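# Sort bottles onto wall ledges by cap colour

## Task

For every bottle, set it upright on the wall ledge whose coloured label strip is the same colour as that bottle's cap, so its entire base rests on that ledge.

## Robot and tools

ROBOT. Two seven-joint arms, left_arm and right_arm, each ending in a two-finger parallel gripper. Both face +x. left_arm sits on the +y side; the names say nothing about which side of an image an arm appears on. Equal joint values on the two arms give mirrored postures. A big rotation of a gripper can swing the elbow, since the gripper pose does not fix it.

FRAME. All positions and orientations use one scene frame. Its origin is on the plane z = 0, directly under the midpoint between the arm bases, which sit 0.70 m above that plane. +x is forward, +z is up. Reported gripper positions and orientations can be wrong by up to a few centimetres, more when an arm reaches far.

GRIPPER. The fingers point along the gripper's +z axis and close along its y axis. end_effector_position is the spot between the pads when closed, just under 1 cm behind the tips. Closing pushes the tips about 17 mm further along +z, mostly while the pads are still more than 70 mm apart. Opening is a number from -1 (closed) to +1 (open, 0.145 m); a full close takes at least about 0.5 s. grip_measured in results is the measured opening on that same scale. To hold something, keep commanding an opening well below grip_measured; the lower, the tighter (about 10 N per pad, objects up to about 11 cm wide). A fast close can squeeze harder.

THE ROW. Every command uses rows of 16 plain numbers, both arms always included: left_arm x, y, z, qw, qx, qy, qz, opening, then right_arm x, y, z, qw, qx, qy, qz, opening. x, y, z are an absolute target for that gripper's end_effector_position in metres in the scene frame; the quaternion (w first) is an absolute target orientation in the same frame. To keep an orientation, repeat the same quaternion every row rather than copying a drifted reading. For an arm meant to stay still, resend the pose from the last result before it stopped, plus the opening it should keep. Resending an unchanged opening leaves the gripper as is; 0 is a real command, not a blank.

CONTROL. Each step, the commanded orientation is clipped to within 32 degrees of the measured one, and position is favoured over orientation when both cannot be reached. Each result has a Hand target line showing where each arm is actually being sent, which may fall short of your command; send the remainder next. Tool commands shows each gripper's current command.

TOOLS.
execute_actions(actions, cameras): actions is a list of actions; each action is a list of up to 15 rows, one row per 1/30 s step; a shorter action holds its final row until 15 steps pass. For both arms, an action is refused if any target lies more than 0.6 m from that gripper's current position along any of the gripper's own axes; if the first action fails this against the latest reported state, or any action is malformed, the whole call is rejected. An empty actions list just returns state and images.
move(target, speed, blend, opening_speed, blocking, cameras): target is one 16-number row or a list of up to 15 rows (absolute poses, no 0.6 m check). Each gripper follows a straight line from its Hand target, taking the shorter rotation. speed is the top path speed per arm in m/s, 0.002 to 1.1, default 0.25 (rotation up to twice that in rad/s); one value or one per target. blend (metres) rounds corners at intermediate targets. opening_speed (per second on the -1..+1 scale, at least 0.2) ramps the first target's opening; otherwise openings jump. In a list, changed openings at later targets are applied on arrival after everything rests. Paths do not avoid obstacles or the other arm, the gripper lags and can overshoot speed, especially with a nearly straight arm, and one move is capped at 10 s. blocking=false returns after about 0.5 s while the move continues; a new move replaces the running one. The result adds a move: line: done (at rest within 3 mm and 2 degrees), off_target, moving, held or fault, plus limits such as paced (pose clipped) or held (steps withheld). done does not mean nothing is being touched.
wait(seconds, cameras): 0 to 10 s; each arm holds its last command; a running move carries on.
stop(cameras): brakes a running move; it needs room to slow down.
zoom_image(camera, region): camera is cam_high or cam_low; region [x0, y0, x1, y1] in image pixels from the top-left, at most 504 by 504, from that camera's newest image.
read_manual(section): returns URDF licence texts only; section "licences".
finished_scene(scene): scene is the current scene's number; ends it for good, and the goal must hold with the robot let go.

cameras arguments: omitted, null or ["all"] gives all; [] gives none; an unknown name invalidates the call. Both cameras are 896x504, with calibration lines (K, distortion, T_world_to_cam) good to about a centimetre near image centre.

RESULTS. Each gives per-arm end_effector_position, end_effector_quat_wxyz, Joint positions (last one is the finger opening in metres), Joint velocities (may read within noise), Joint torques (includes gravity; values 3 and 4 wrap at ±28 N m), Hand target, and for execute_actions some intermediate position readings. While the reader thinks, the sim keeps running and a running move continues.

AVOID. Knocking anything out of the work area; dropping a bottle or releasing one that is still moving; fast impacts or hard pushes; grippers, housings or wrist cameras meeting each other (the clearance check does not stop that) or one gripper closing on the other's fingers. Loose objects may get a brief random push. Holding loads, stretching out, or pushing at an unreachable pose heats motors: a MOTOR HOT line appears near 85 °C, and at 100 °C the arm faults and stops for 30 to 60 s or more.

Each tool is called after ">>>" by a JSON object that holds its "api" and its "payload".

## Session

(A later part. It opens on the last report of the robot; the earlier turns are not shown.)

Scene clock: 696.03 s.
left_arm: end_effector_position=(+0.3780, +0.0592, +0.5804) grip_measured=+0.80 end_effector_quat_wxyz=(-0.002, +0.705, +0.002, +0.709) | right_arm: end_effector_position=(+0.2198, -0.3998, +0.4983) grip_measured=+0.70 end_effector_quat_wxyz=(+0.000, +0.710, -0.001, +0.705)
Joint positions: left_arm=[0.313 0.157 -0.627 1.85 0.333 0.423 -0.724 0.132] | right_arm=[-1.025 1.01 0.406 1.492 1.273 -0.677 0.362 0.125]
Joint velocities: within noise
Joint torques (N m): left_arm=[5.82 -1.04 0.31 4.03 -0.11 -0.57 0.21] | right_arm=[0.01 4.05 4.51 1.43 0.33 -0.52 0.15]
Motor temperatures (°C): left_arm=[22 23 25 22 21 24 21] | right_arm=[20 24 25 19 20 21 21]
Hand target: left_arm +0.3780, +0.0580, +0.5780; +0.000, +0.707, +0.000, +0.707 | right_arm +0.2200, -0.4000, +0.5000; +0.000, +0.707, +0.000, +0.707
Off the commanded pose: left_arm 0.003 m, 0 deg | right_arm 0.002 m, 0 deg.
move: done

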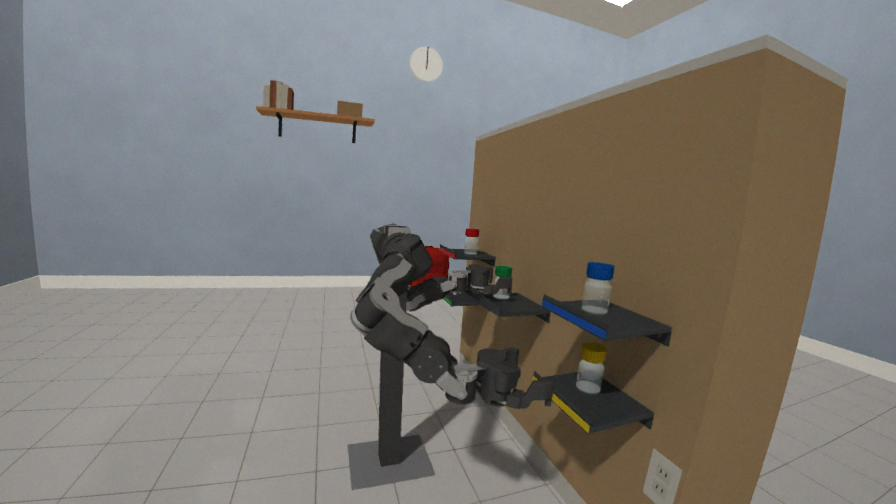

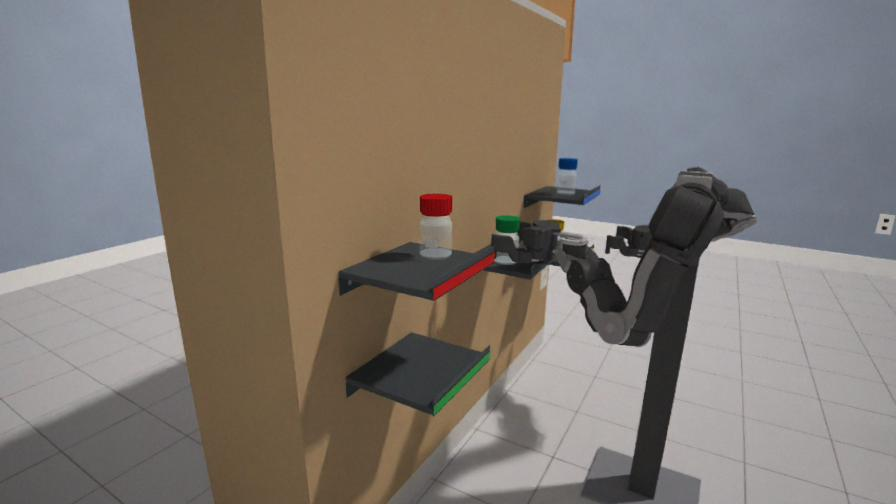

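>>> {"api": "move", "payload": {"target": [[0.378,0.058,0.578,0,0.7071,0,0.7071,-0.8,0.22,-0.40,0.5,0,0.7071,0,0.7071,0.7]], "opening_speed": 0.8, "cameras": []}}

>>> {"api": "move", "payload": {"target": [[0.378,0.058,0.635,0,0.7071,0,0.7071,-0.8,0.22,-0.40,0.5,0,0.7071,0,0.7071,0.7],[0.22,0.06,0.635,0,0.7071,0,0.7071,-0.8,0.22,-0.40,0.5,0,0.7071,0,0.7071,0.7],[0.21,0.2,0.48,0,0.7071,0,0.7071,-0.8,0.22,-0.40,0.5,0,0.7071,0,0.7071,0.7],[0.22,0.345,0.45,0,0.7071,0,0.7071,-0.8,0.22,-0.40,0.5,0,0.7071,0,0.7071,0.7],[0.235,0.345,0.53,0,0.7071,0,0.7071,-0.8,0.22,-0.40,0.5,0,0.7071,0,0.7071,0.7]], "speed": [0.08,0.15,0.2,0.2,0.15]}}

>>> {"api": "zoom_image", "payload": {"camera": "cam_low", "region": [360, 220, 600, 400]}}

>>> {"api": "zoom_image", "payload": {"camera": "cam_high", "region": [410, 220, 510, 320]}}

Scene clock: 722.03 s.
left_arm: end_effector_position=(+0.3779, +0.0581, +0.5802) grip_measured=-0.25 end_effector_quat_wxyz=(+0.001, +0.705, +0.001, +0.709) | right_arm: end_effector_position=(+0.2198, -0.3998, +0.4983) grip_measured=+0.70 end_effector_quat_wxyz=(+0.000, +0.710, -0.001, +0.705)
Joint positions: left_arm=[0.313 0.157 -0.628 1.85 0.336 0.422 -0.72 0.057] | right_arm=[-1.025 1.01 0.406 1.492 1.273 -0.677 0.362 0.125]
Joint velocities: within noise
Joint torques (N m): left_arm=[5.87 -0.99 0.46 4.04 -0.21 -0.55 0.09] | right_arm=[-0.09 3.86 4.44 1.47 0.34 -0.49 0.17]
Motor temperatures (°C): left_arm=[23 22 24 22 21 25 21] | right_arm=[20 24 25 19 20 21 21]
Hand target: left_arm +0.3780, +0.0581, +0.5779; +0.000, +0.707, +0.000, +0.707 | right_arm +0.2200, -0.4000, +0.5000; +0.000, +0.707, +0.000, +0.707
Off the commanded pose: left_arm 0.002 m, 0 deg | right_arm 0.002 m, 0 deg.
move: done
No camera images: "cameras" was empty.

Scene clock: 724.10 s.
left_arm: end_effector_position=(+0.2351, +0.0491, +0.6277) grip_measured=-0.25 end_effector_quat_wxyz=(-0.018, +0.698, +0.014, +0.716) | right_arm: end_effector_position=(+0.2198, -0.3998, +0.4983) grip_measured=+0.70 end_effector_quat_wxyz=(+0.000, +0.710, -0.001, +0.705)
Joint positions: left_arm=[0.024 0.159 -1.049 2.431 0.099 0.724 -1.165 0.057] | right_arm=[-1.025 1.01 0.406 1.492 1.273 -0.677 0.362 0.125]
Joint velocities: within noise
Joint torques (N m): left_arm=[2.84 -1.17 -0.05 3.96 -0.33 -0.35 0.07] | right_arm=[-0.04 4.02 4.52 1.35 0.32 -0.48 0.18]
Motor temperatures (°C): left_arm=[23 22 24 22 21 25 21] | right_arm=[20 24 25 19 20 21 21]
Hand target: left_arm +0.2353, +0.0496, +0.6283; -0.019, +0.696, +0.014, +0.718 | right_arm +0.2200, -0.4000, +0.5000; +0.000, +0.707, +0.000, +0.707
Off the commanded pose: left_arm 0.312 m, 3 deg | right_arm 0.002 m, 0 deg.
move: held (left_arm; a check stopped the path); path passed 1 of 5 targets; limits=held
pose unreachable (left arm): on one or more control steps of this call, first in action 0 (counted from 0), this arm could not follow its commanded pose, so it was not sent that pose on those steps. It may still have moved: this result reports where it is.
cause: moving toward the commanded pose would bring two parts of the arm too close to each other (its base and another part of the arm, with joints 1 (shoulder pitch) to 6 (wrist pitch) between them).

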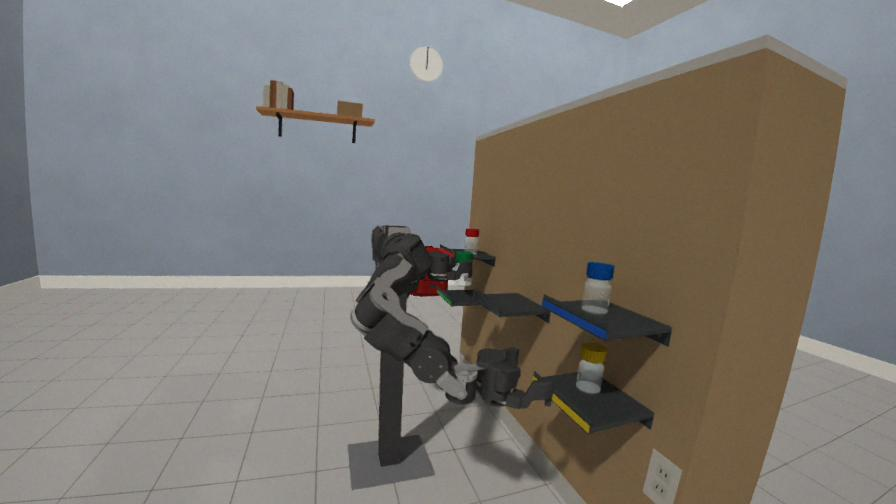

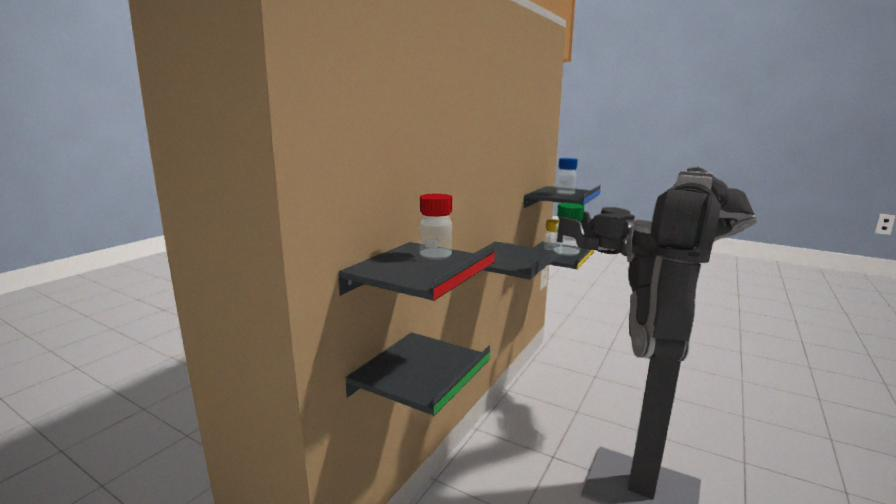

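Scaled by 2.100 from the camera's 896x504 image, which has a finer 1280x720 frame.

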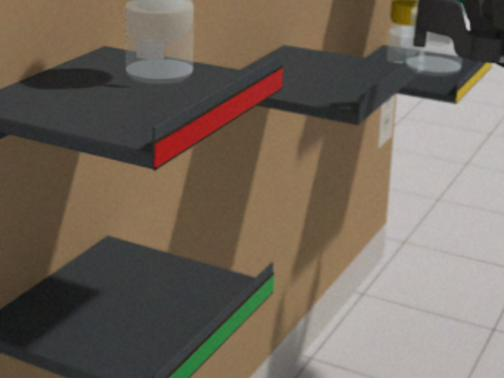

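Scaled by 5.040 from the camera's 896x504 image, which has a finer 1280x720 frame.

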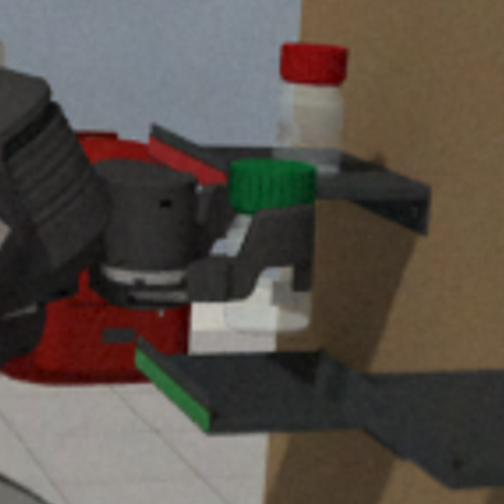

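>>> {"api": "move", "payload": {"target": [[0.25,0.08,0.56,0,0.7071,0,0.7071,-0.8,0.22,-0.40,0.5,0,0.7071,0,0.7071,0.7],[0.235,0.2,0.48,0,0.7071,0,0.7071,-0.8,0.22,-0.40,0.5,0,0.7071,0,0.7071,0.7],[0.235,0.345,0.45,0,0.7071,0,0.7071,-0.8,0.22,-0.40,0.5,0,0.7071,0,0.7071,0.7],[0.235,0.345,0.53,0,0.7071,0,0.7071,-0.8,0.22,-0.40,0.5,0,0.7071,0,0.7071,0.7]], "speed": 0.15}}

>>> {"api": "zoom_image", "payload": {"camera": "cam_low", "region": [360, 220, 600, 400]}}

>>> {"api": "zoom_image", "payload": {"camera": "cam_high", "region": [410, 220, 510, 320]}}

Scene clock: 736.93 s.
left_arm: end_effector_position=(+0.2347, +0.3451, +0.5286) grip_measured=-0.25 end_effector_quat_wxyz=(-0.001, +0.710, -0.001, +0.704) | right_arm: end_effector_position=(+0.2198, -0.3998, +0.4983) grip_measured=+0.70 end_effector_quat_wxyz=(+0.000, +0.710, -0.001, +0.705)
Joint positions: left_arm=[-1.221 1.058 0.515 1.842 1.127 -0.637 -0.002 0.057] | right_arm=[-1.025 1.01 0.406 1.492 1.273 -0.677 0.362 0.125]
Joint velocities: within noise
Joint torques (N m): left_arm=[1.04 2.33 2.47 2.41 0.18 -0.83 0.13] | right_arm=[-0.15 4.05 4.41 1.39 0.35 -0.48 0.18]
Motor temperatures (°C): left_arm=[22 23 24 22 22 25 21] | right_arm=[20 24 25 19 20 21 21]
Hand target: left_arm +0.2350, +0.3451, +0.5301; +0.000, +0.707, +0.000, +0.707 | right_arm +0.2200, -0.4000, +0.5000; +0.000, +0.707, +0.000, +0.707
Off the commanded pose: left_arm 0.001 m, 0 deg | right_arm 0.002 m, 0 deg.
move: done

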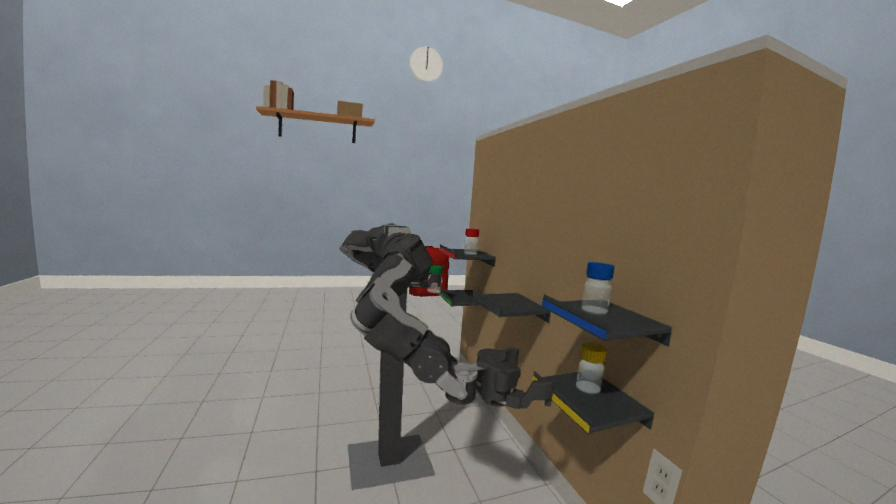

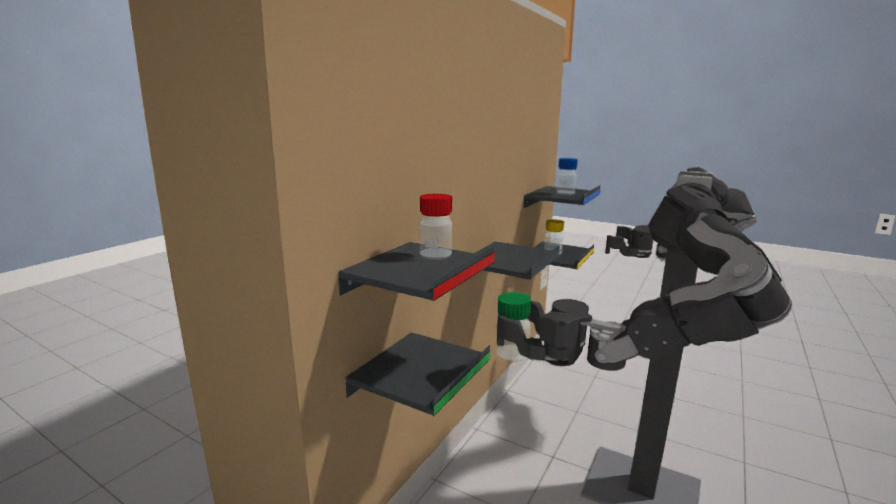

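Scaled by 2.100 from the camera's 896x504 image, which has a finer 1280x720 frame.

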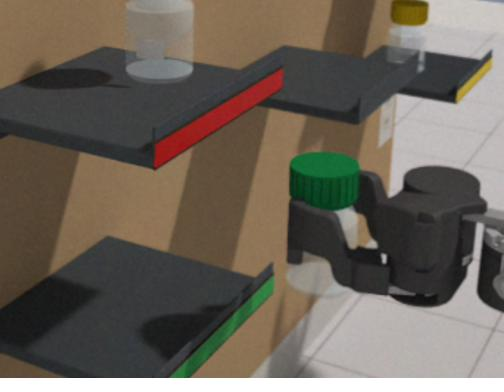

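Scaled by 5.040 from the camera's 896x504 image, which has a finer 1280x720 frame.

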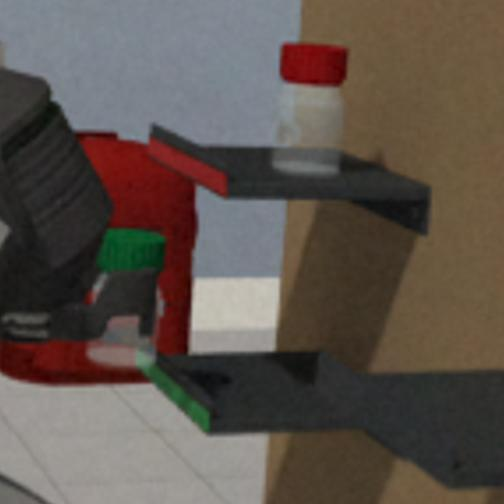

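>>> {"api": "move", "payload": {"target": [[0.385,0.35,0.528,0,0.7071,0,0.7071,-0.8,0.22,-0.40,0.5,0,0.7071,0,0.7071,0.7],[0.385,0.35,0.503,0,0.7071,0,0.7071,-0.8,0.22,-0.40,0.5,0,0.7071,0,0.7071,0.7]], "speed": [0.1,0.04]}}

>>> {"api": "zoom_image", "payload": {"camera": "cam_low", "region": [360, 250, 520, 410]}}

>>> {"api": "zoom_image", "payload": {"camera": "cam_high", "region": [430, 240, 510, 320]}}

Scene clock: 756.50 s.
left_arm: end_effector_position=(+0.3842, +0.3512, +0.5010) grip_measured=-0.25 end_effector_quat_wxyz=(-0.002, +0.712, +0.001, +0.702) | right_arm: end_effector_position=(+0.2198, -0.3998, +0.4983) grip_measured=+0.70 end_effector_quat_wxyz=(+0.000, +0.710, -0.001, +0.705)
Joint positions: left_arm=[0.144 0.977 -0.372 1.25 1.041 -0.325 0.067 0.057] | right_arm=[-1.025 1.01 0.406 1.492 1.273 -0.677 0.362 0.125]
Joint velocities: within noise
Joint torques (N m): left_arm=[6.42 5.87 2.88 2.58 0.15 -0.96 0.25] | right_arm=[-0.07 3.97 4.53 1.33 0.33 -0.48 0.17]
Motor temperatures (°C): left_arm=[22 23 24 22 21 25 21] | right_arm=[20 24 25 19 20 21 21]
Hand target: left_arm +0.3849, +0.3501, +0.5029; +0.000, +0.707, +0.000, +0.707 | right_arm +0.2200, -0.4000, +0.5000; +0.000, +0.707, +0.000, +0.707
Off the commanded pose: left_arm 0.002 m, 1 deg | right_arm 0.002 m, 0 deg.
move: done

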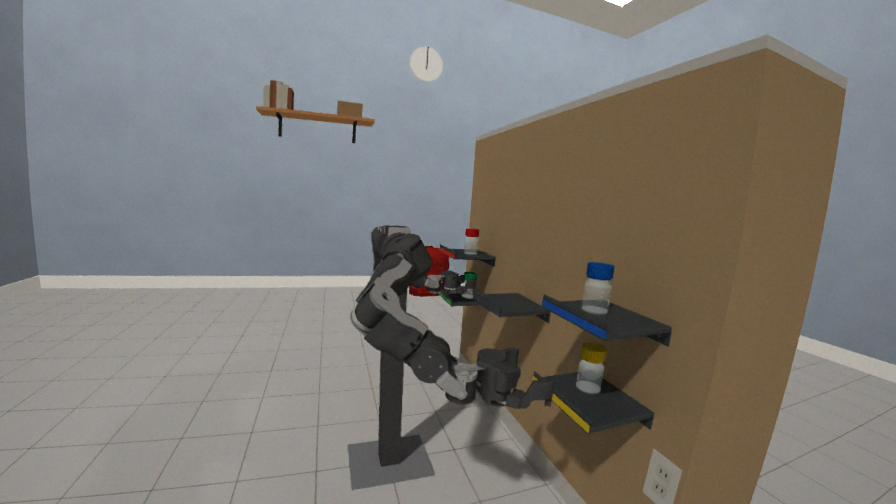

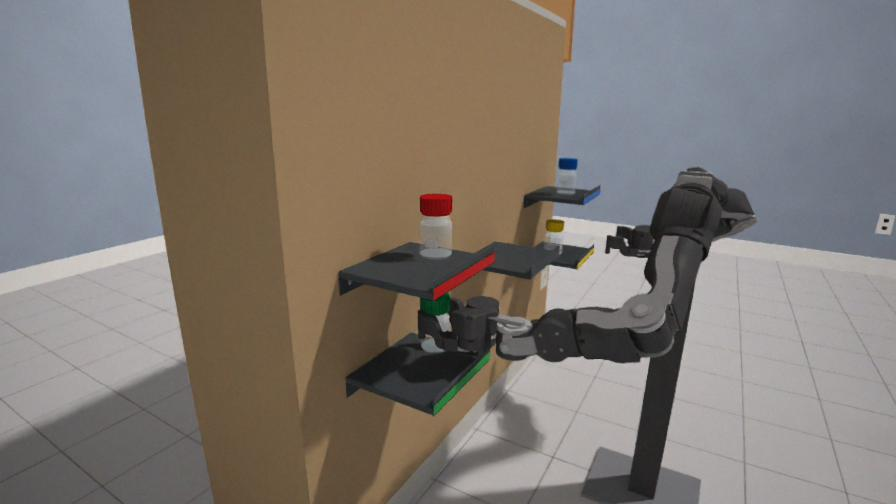

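Scaled by 3.150 from the camera's 896x504 image, which has a finer 1280x720 frame.

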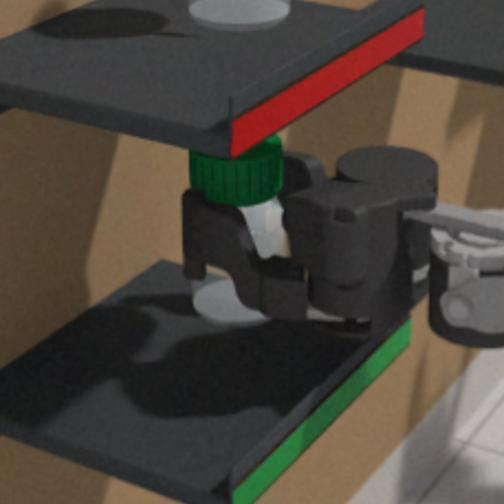

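Scaled by 6.300 from the camera's 896x504 image, which has a finer 1280x720 frame.

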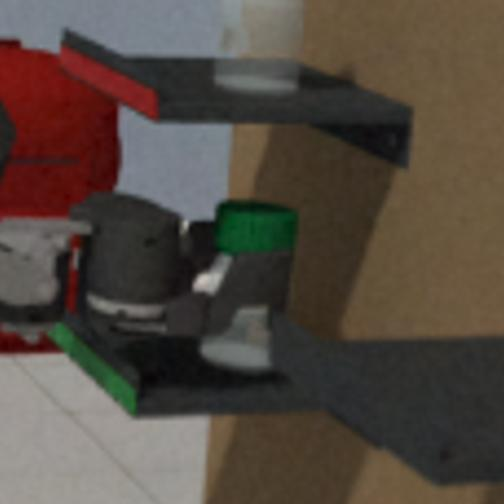

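>>> {"api": "move", "payload": {"target": [[0.385,0.35,0.495,0,0.7071,0,0.7071,-0.8,0.22,-0.40,0.5,0,0.7071,0,0.7071,0.7]], "speed": 0.02, "cameras": []}}

>>> {"api": "move", "payload": {"target": [[0.385,0.35,0.489,0,0.7071,0,0.7071,-0.8,0.22,-0.40,0.5,0,0.7071,0,0.7071,0.7]], "speed": 0.02}}

>>> {"api": "zoom_image", "payload": {"camera": "cam_low", "region": [360, 250, 520, 410]}}

>>> {"api": "zoom_image", "payload": {"camera": "cam_high", "region": [430, 240, 510, 320]}}

Scene clock: 780.07 s.
left_arm: end_effector_position=(+0.3841, +0.3510, +0.4930) grip_measured=-0.25 end_effector_quat_wxyz=(-0.002, +0.712, +0.000, +0.702) | right_arm: end_effector_position=(+0.2198, -0.3998, +0.4983) grip_measured=+0.70 end_effector_quat_wxyz=(+0.000, +0.710, -0.001, +0.705)
Joint positions: left_arm=[0.148 0.949 -0.372 1.215 1.022 -0.34 0.085 0.057] | right_arm=[-1.025 1.01 0.406 1.492 1.273 -0.677 0.362 0.125]
Joint velocities: within noise
Joint torques (N m): left_arm=[6.58 5.68 2.81 2.51 0.17 -0.97 0.24] | right_arm=[-0.01 3.97 4.48 1.37 0.35 -0.49 0.16]
Motor temperatures (°C): left_arm=[23 24 25 22 21 26 21] | right_arm=[20 24 25 19 20 21 21]
Hand target: left_arm +0.3850, +0.3499, +0.4949; +0.000, +0.707, +0.000, +0.707 | right_arm +0.2200, -0.4000, +0.5000; +0.000, +0.707, +0.000, +0.707
Off the commanded pose: left_arm 0.002 m, 1 deg | right_arm 0.002 m, 0 deg.
move: done
No camera images: "cameras" was empty.

Scene clock: 780.77 s.
left_arm: end_effector_position=(+0.3851, +0.3520, +0.4920) grip_measured=-0.25 end_effector_quat_wxyz=(-0.003, +0.705, +0.001, +0.709) | right_arm: end_effector_position=(+0.2198, -0.3998, +0.4983) grip_measured=+0.70 end_effector_quat_wxyz=(+0.000, +0.710, -0.001, +0.705)
Joint positions: left_arm=[0.157 0.932 -0.372 1.19 1.014 -0.364 0.098 0.057] | right_arm=[-1.025 1.01 0.406 1.492 1.273 -0.677 0.362 0.125]
Joint velocities: within noise
Joint torques (N m): left_arm=[6.05 5.39 1.7 2.14 0.12 -0.66 0.21] | right_arm=[0.04 3.94 4.48 1.46 0.34 -0.49 0.17]
Motor temperatures (°C): left_arm=[23 24 25 22 21 26 21] | right_arm=[20 24 25 19 20 21 21]
Hand target: left_arm +0.3850, +0.3500, +0.4890; +0.000, +0.707, +0.000, +0.707 | right_arm +0.2200, -0.4000, +0.5000; +0.000, +0.707, +0.000, +0.707
Off the commanded pose: left_arm 0.004 m, 0 deg | right_arm 0.002 m, 0 deg.
move: off_target (left_arm)

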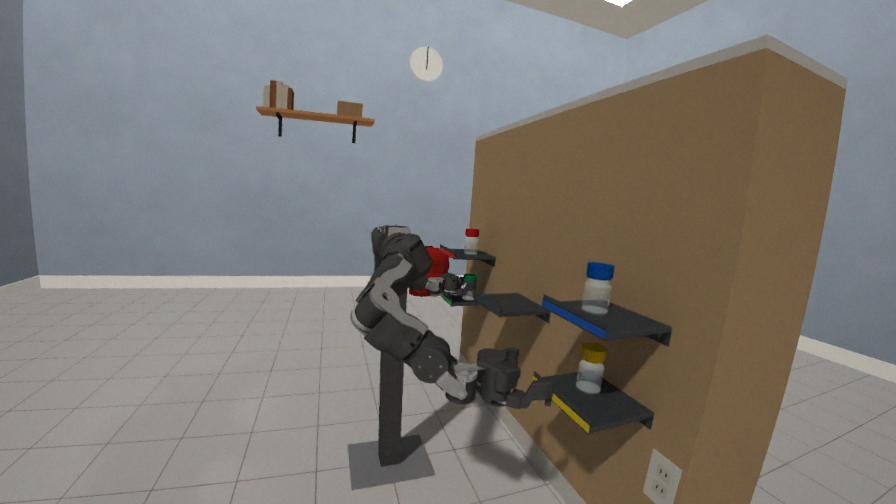

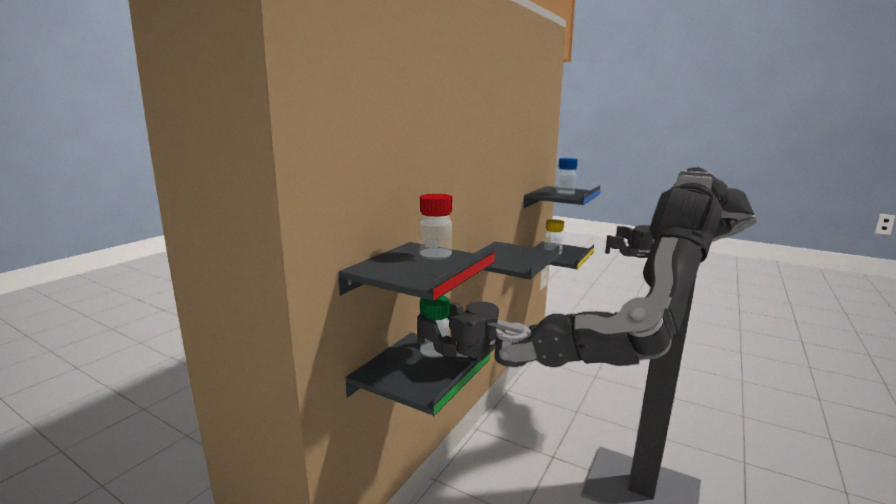

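Scaled by 3.150 from the camera's 896x504 image, which has a finer 1280x720 frame.

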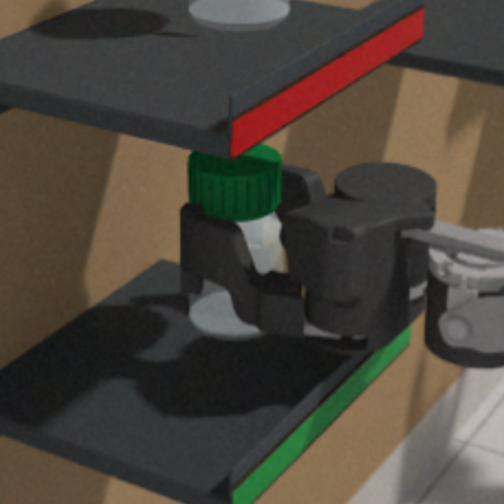

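Scaled by 6.300 from the camera's 896x504 image, which has a finer 1280x720 frame.

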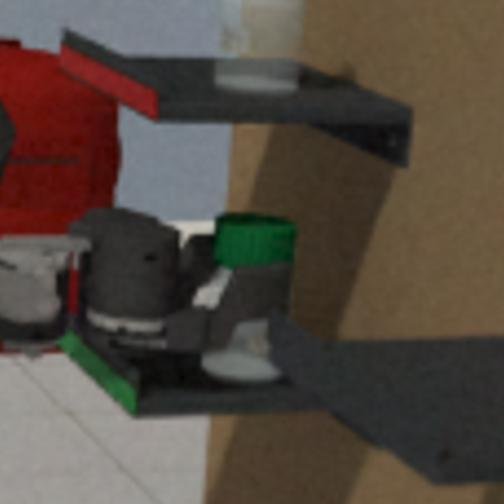

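>>> {"api": "move", "payload": {"target": [[0.385,0.35,0.483,0,0.7071,0,0.7071,-0.8,0.22,-0.40,0.5,0,0.7071,0,0.7071,0.7]], "speed": 0.02}}

>>> {"api": "zoom_image", "payload": {"camera": "cam_high", "region": [430, 240, 510, 320]}}

Scene clock: 788.83 s.
left_arm: end_effector_position=(+0.3861, +0.3521, +0.4911) grip_measured=-0.25 end_effector_quat_wxyz=(-0.003, +0.698, +0.001, +0.717) | right_arm: end_effector_position=(+0.2198, -0.3998, +0.4983) grip_measured=+0.70 end_effector_quat_wxyz=(+0.000, +0.710, -0.001, +0.705)
Joint positions: left_arm=[0.174 0.923 -0.395 1.163 1.018 -0.402 0.106 0.057] | right_arm=[-1.025 1.01 0.406 1.492 1.273 -0.677 0.362 0.125]
Joint velocities: within noise
Joint torques (N m): left_arm=[5.08 5.53 0.95 1.91 0.12 -0.21 0.16] | right_arm=[-0.12 3.94 4.46 1.37 0.34 -0.49 0.16]
Motor temperatures (°C): left_arm=[23 24 25 21 21 26 21] | right_arm=[20 24 25 19 20 21 21]
Hand target: left_arm +0.3848, +0.3499, +0.4830; +0.000, +0.707, +0.000, +0.707 | right_arm +0.2200, -0.4000, +0.5000; +0.000, +0.707, +0.000, +0.707
Off the commanded pose: left_arm 0.008 m, 2 deg | right_arm 0.002 m, 0 deg.
move: off_target (left_arm)

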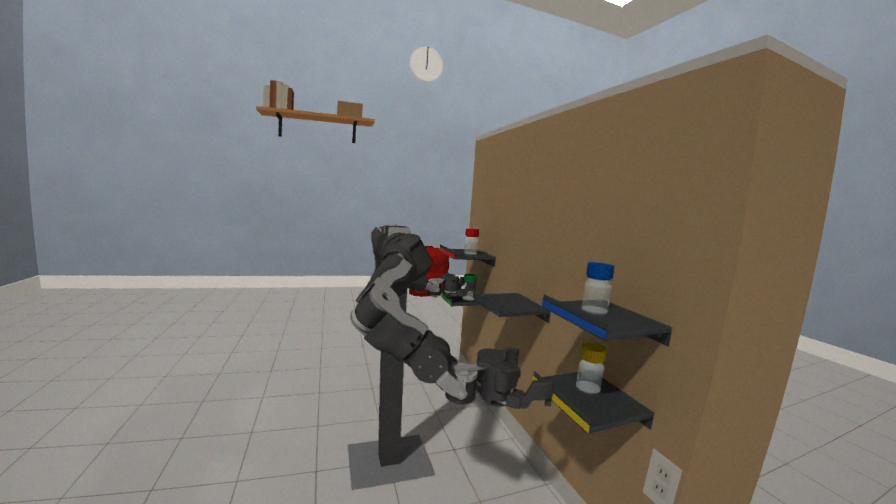

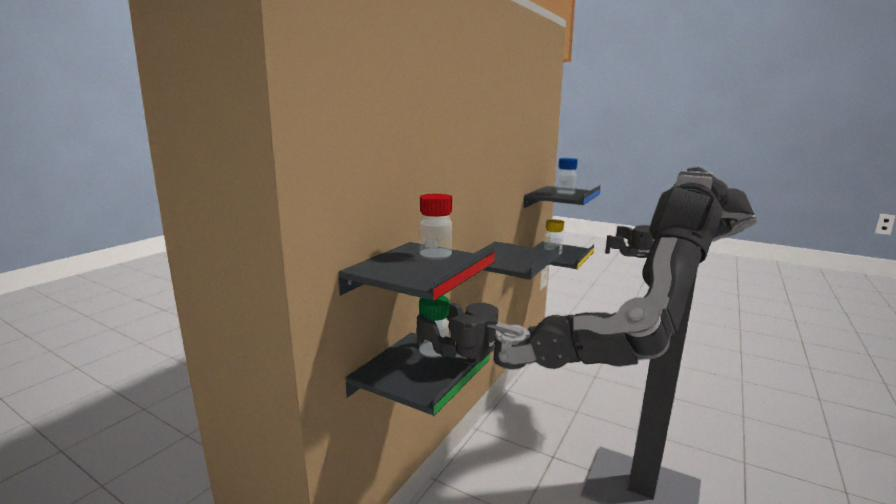

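Scaled by 6.300 from the camera's 896x504 image, which has a finer 1280x720 frame.

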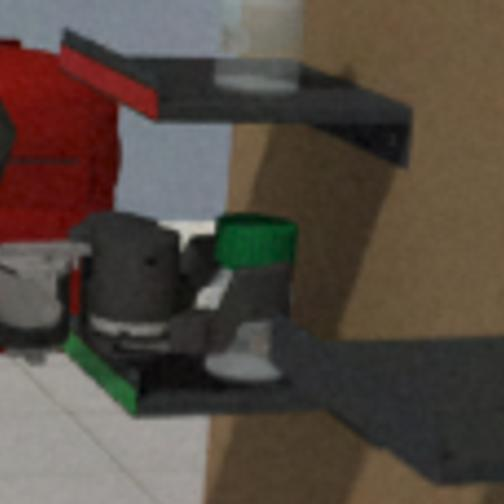

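>>> {"api": "move", "payload": {"target": [[0.385,0.351,0.489,0,0.7071,0,0.7071,-0.8,0.22,-0.40,0.5,0,0.7071,0,0.7071,0.7],[0.385,0.351,0.489,0,0.7071,0,0.7071,0.7,0.22,-0.40,0.5,0,0.7071,0,0.7071,0.7]], "speed": 0.02, "opening_speed": 0.6}}

>>> {"api": "zoom_image", "payload": {"camera": "cam_high", "region": [430, 240, 510, 320]}}

>>> {"api": "move", "payload": {"target": [[0.24,0.35,0.496,0,0.7071,0,0.7071,0.7,0.22,-0.40,0.5,0,0.7071,0,0.7071,0.7],[0.20,0.25,0.45,0,0.7071,0,0.7071,0.7,0.22,-0.40,0.5,0,0.7071,0,0.7071,0.7]], "speed": [0.1,0.2]}}

>>> {"api": "zoom_image", "payload": {"camera": "cam_high", "region": [420, 200, 660, 420]}}

>>> {"api": "zoom_image", "payload": {"camera": "cam_low", "region": [330, 150, 630, 420]}}

Scene clock: 805.20 s.
left_arm: end_effector_position=(+0.3859, +0.3514, +0.4911) grip_measured=+0.70 end_effector_quat_wxyz=(+0.000, +0.704, +0.000, +0.710) | right_arm: end_effector_position=(+0.2198, -0.3998, +0.4983) grip_measured=+0.70 end_effector_quat_wxyz=(+0.000, +0.710, -0.001, +0.705)
Joint positions: left_arm=[0.171 0.935 -0.396 1.178 1.027 -0.378 0.104 0.125] | right_arm=[-1.025 1.01 0.406 1.492 1.273 -0.677 0.362 0.125]
Joint velocities: within noise
Joint torques (N m): left_arm=[4.76 6.9 2.24 3.54 0.18 -0.52 0.01] | right_arm=[-0.01 3.92 4.45 1.39 0.34 -0.48 0.17]
Motor temperatures (°C): left_arm=[23 25 24 21 21 25 21] | right_arm=[20 24 25 19 20 21 21]
Hand target: left_arm +0.3850, +0.3510, +0.4890; +0.000, +0.707, +0.000, +0.707 | right_arm +0.2200, -0.4000, +0.5000; +0.000, +0.707, +0.000, +0.707
Off the commanded pose: left_arm 0.002 m, 0 deg | right_arm 0.002 m, 0 deg.
move: done

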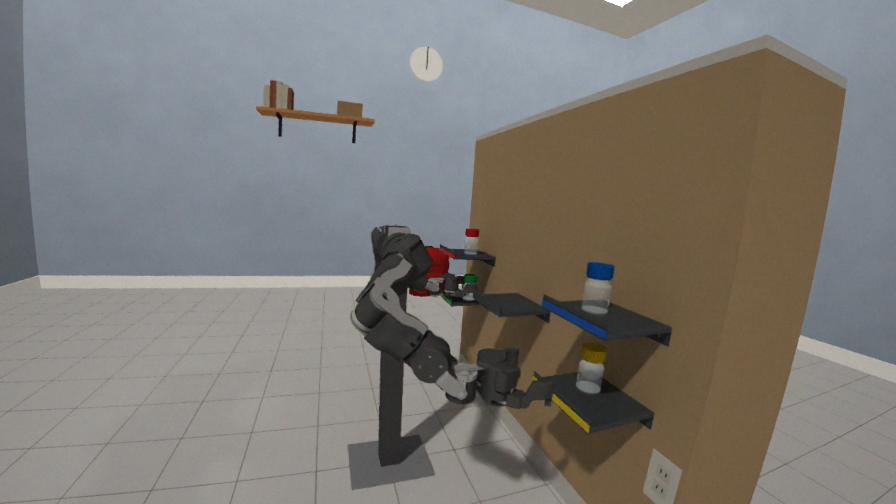

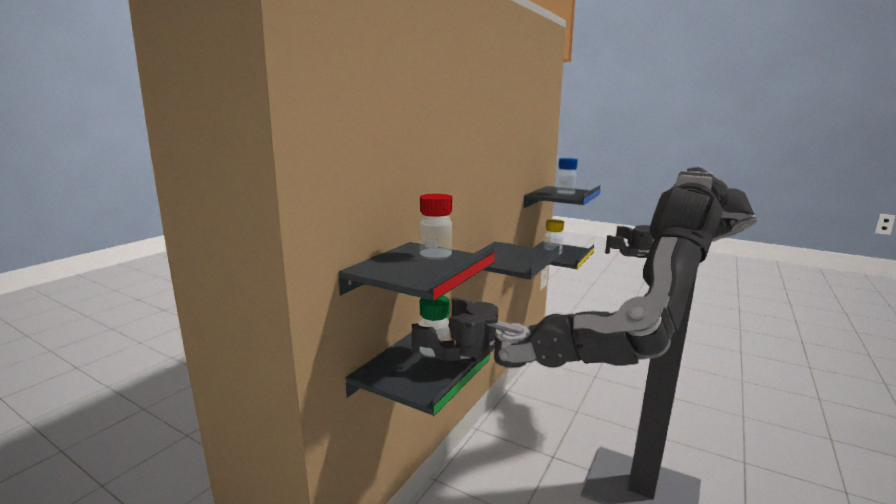

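Scaled by 6.300 from the camera's 896x504 image, which has a finer 1280x720 frame.

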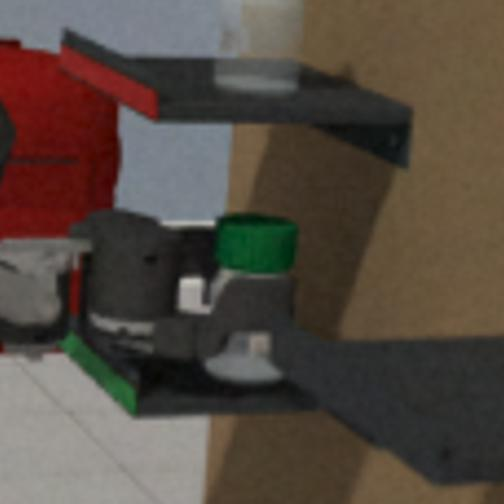

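Scene clock: 807.70 s.
left_arm: end_effector_position=(+0.1994, +0.2495, +0.4495) grip_measured=+0.70 end_effector_quat_wxyz=(+0.002, +0.707, -0.001, +0.707) | right_arm: end_effector_position=(+0.2198, -0.3998, +0.4983) grip_measured=+0.70 end_effector_quat_wxyz=(+0.000, +0.710, -0.001, +0.705)
Joint positions: left_arm=[-0.845 0.713 -0.078 1.82 0.505 -0.684 -0.281 0.125] | right_arm=[-1.025 1.01 0.406 1.492 1.273 -0.677 0.362 0.125]
Joint velocities: within noise
Joint torques (N m): left_arm=[-0.41 2.7 1.4 4.48 -0.05 -0.5 -0.02] | right_arm=[-0.12 3.89 4.49 1.39 0.32 -0.47 0.16]
Motor temperatures (°C): left_arm=[23 25 24 21 21 25 21] | right_arm=[20 24 25 19 20 21 21]
Hand target: left_arm +0.2000, +0.2500, +0.4500; +0.000, +0.707, +0.000, +0.707 | right_arm +0.2200, -0.4000, +0.5000; +0.000, +0.707, +0.000, +0.707
Off the commanded pose: left_arm 0.001 m, 0 deg | right_arm 0.002 m, 0 deg.
move: done

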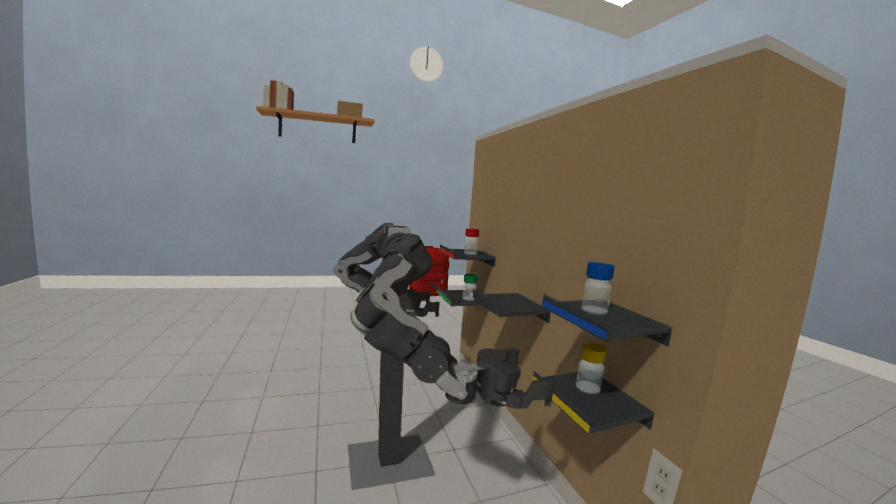

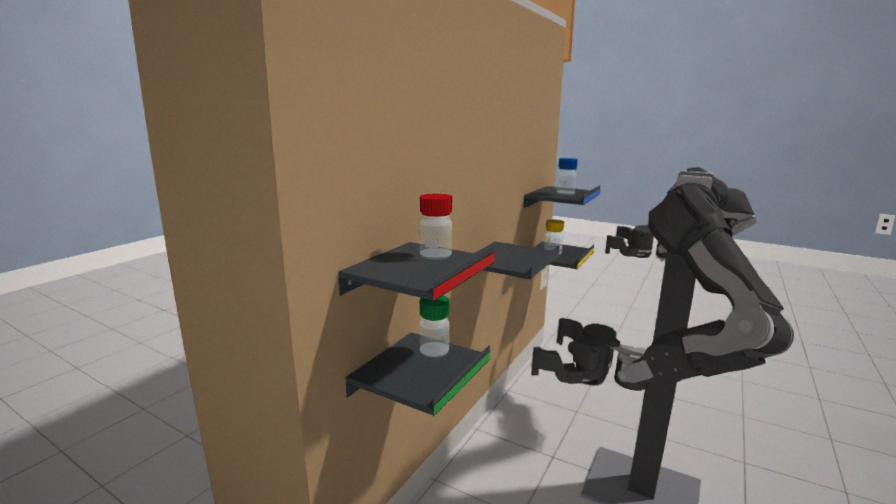

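Scaled by 2.100 from the camera's 896x504 image, which has a finer 1280x720 frame.

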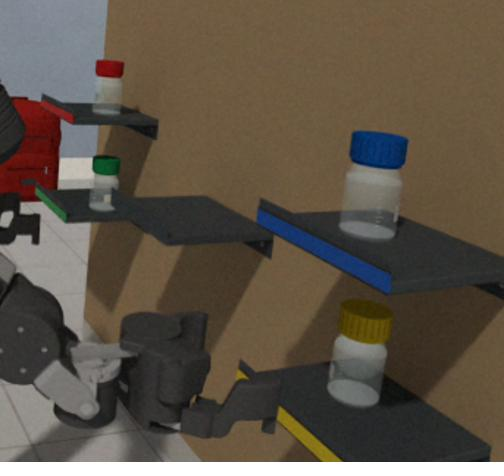

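Scaled by 1.680 from the camera's 896x504 image, which has a finer 1280x720 frame.

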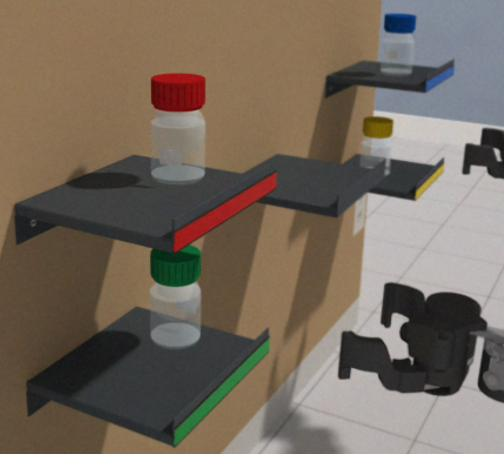

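All four correct and upright.

>>> {"api": "finished_scene", "payload": {"scene": 2}}

The scene is finished: the task was done.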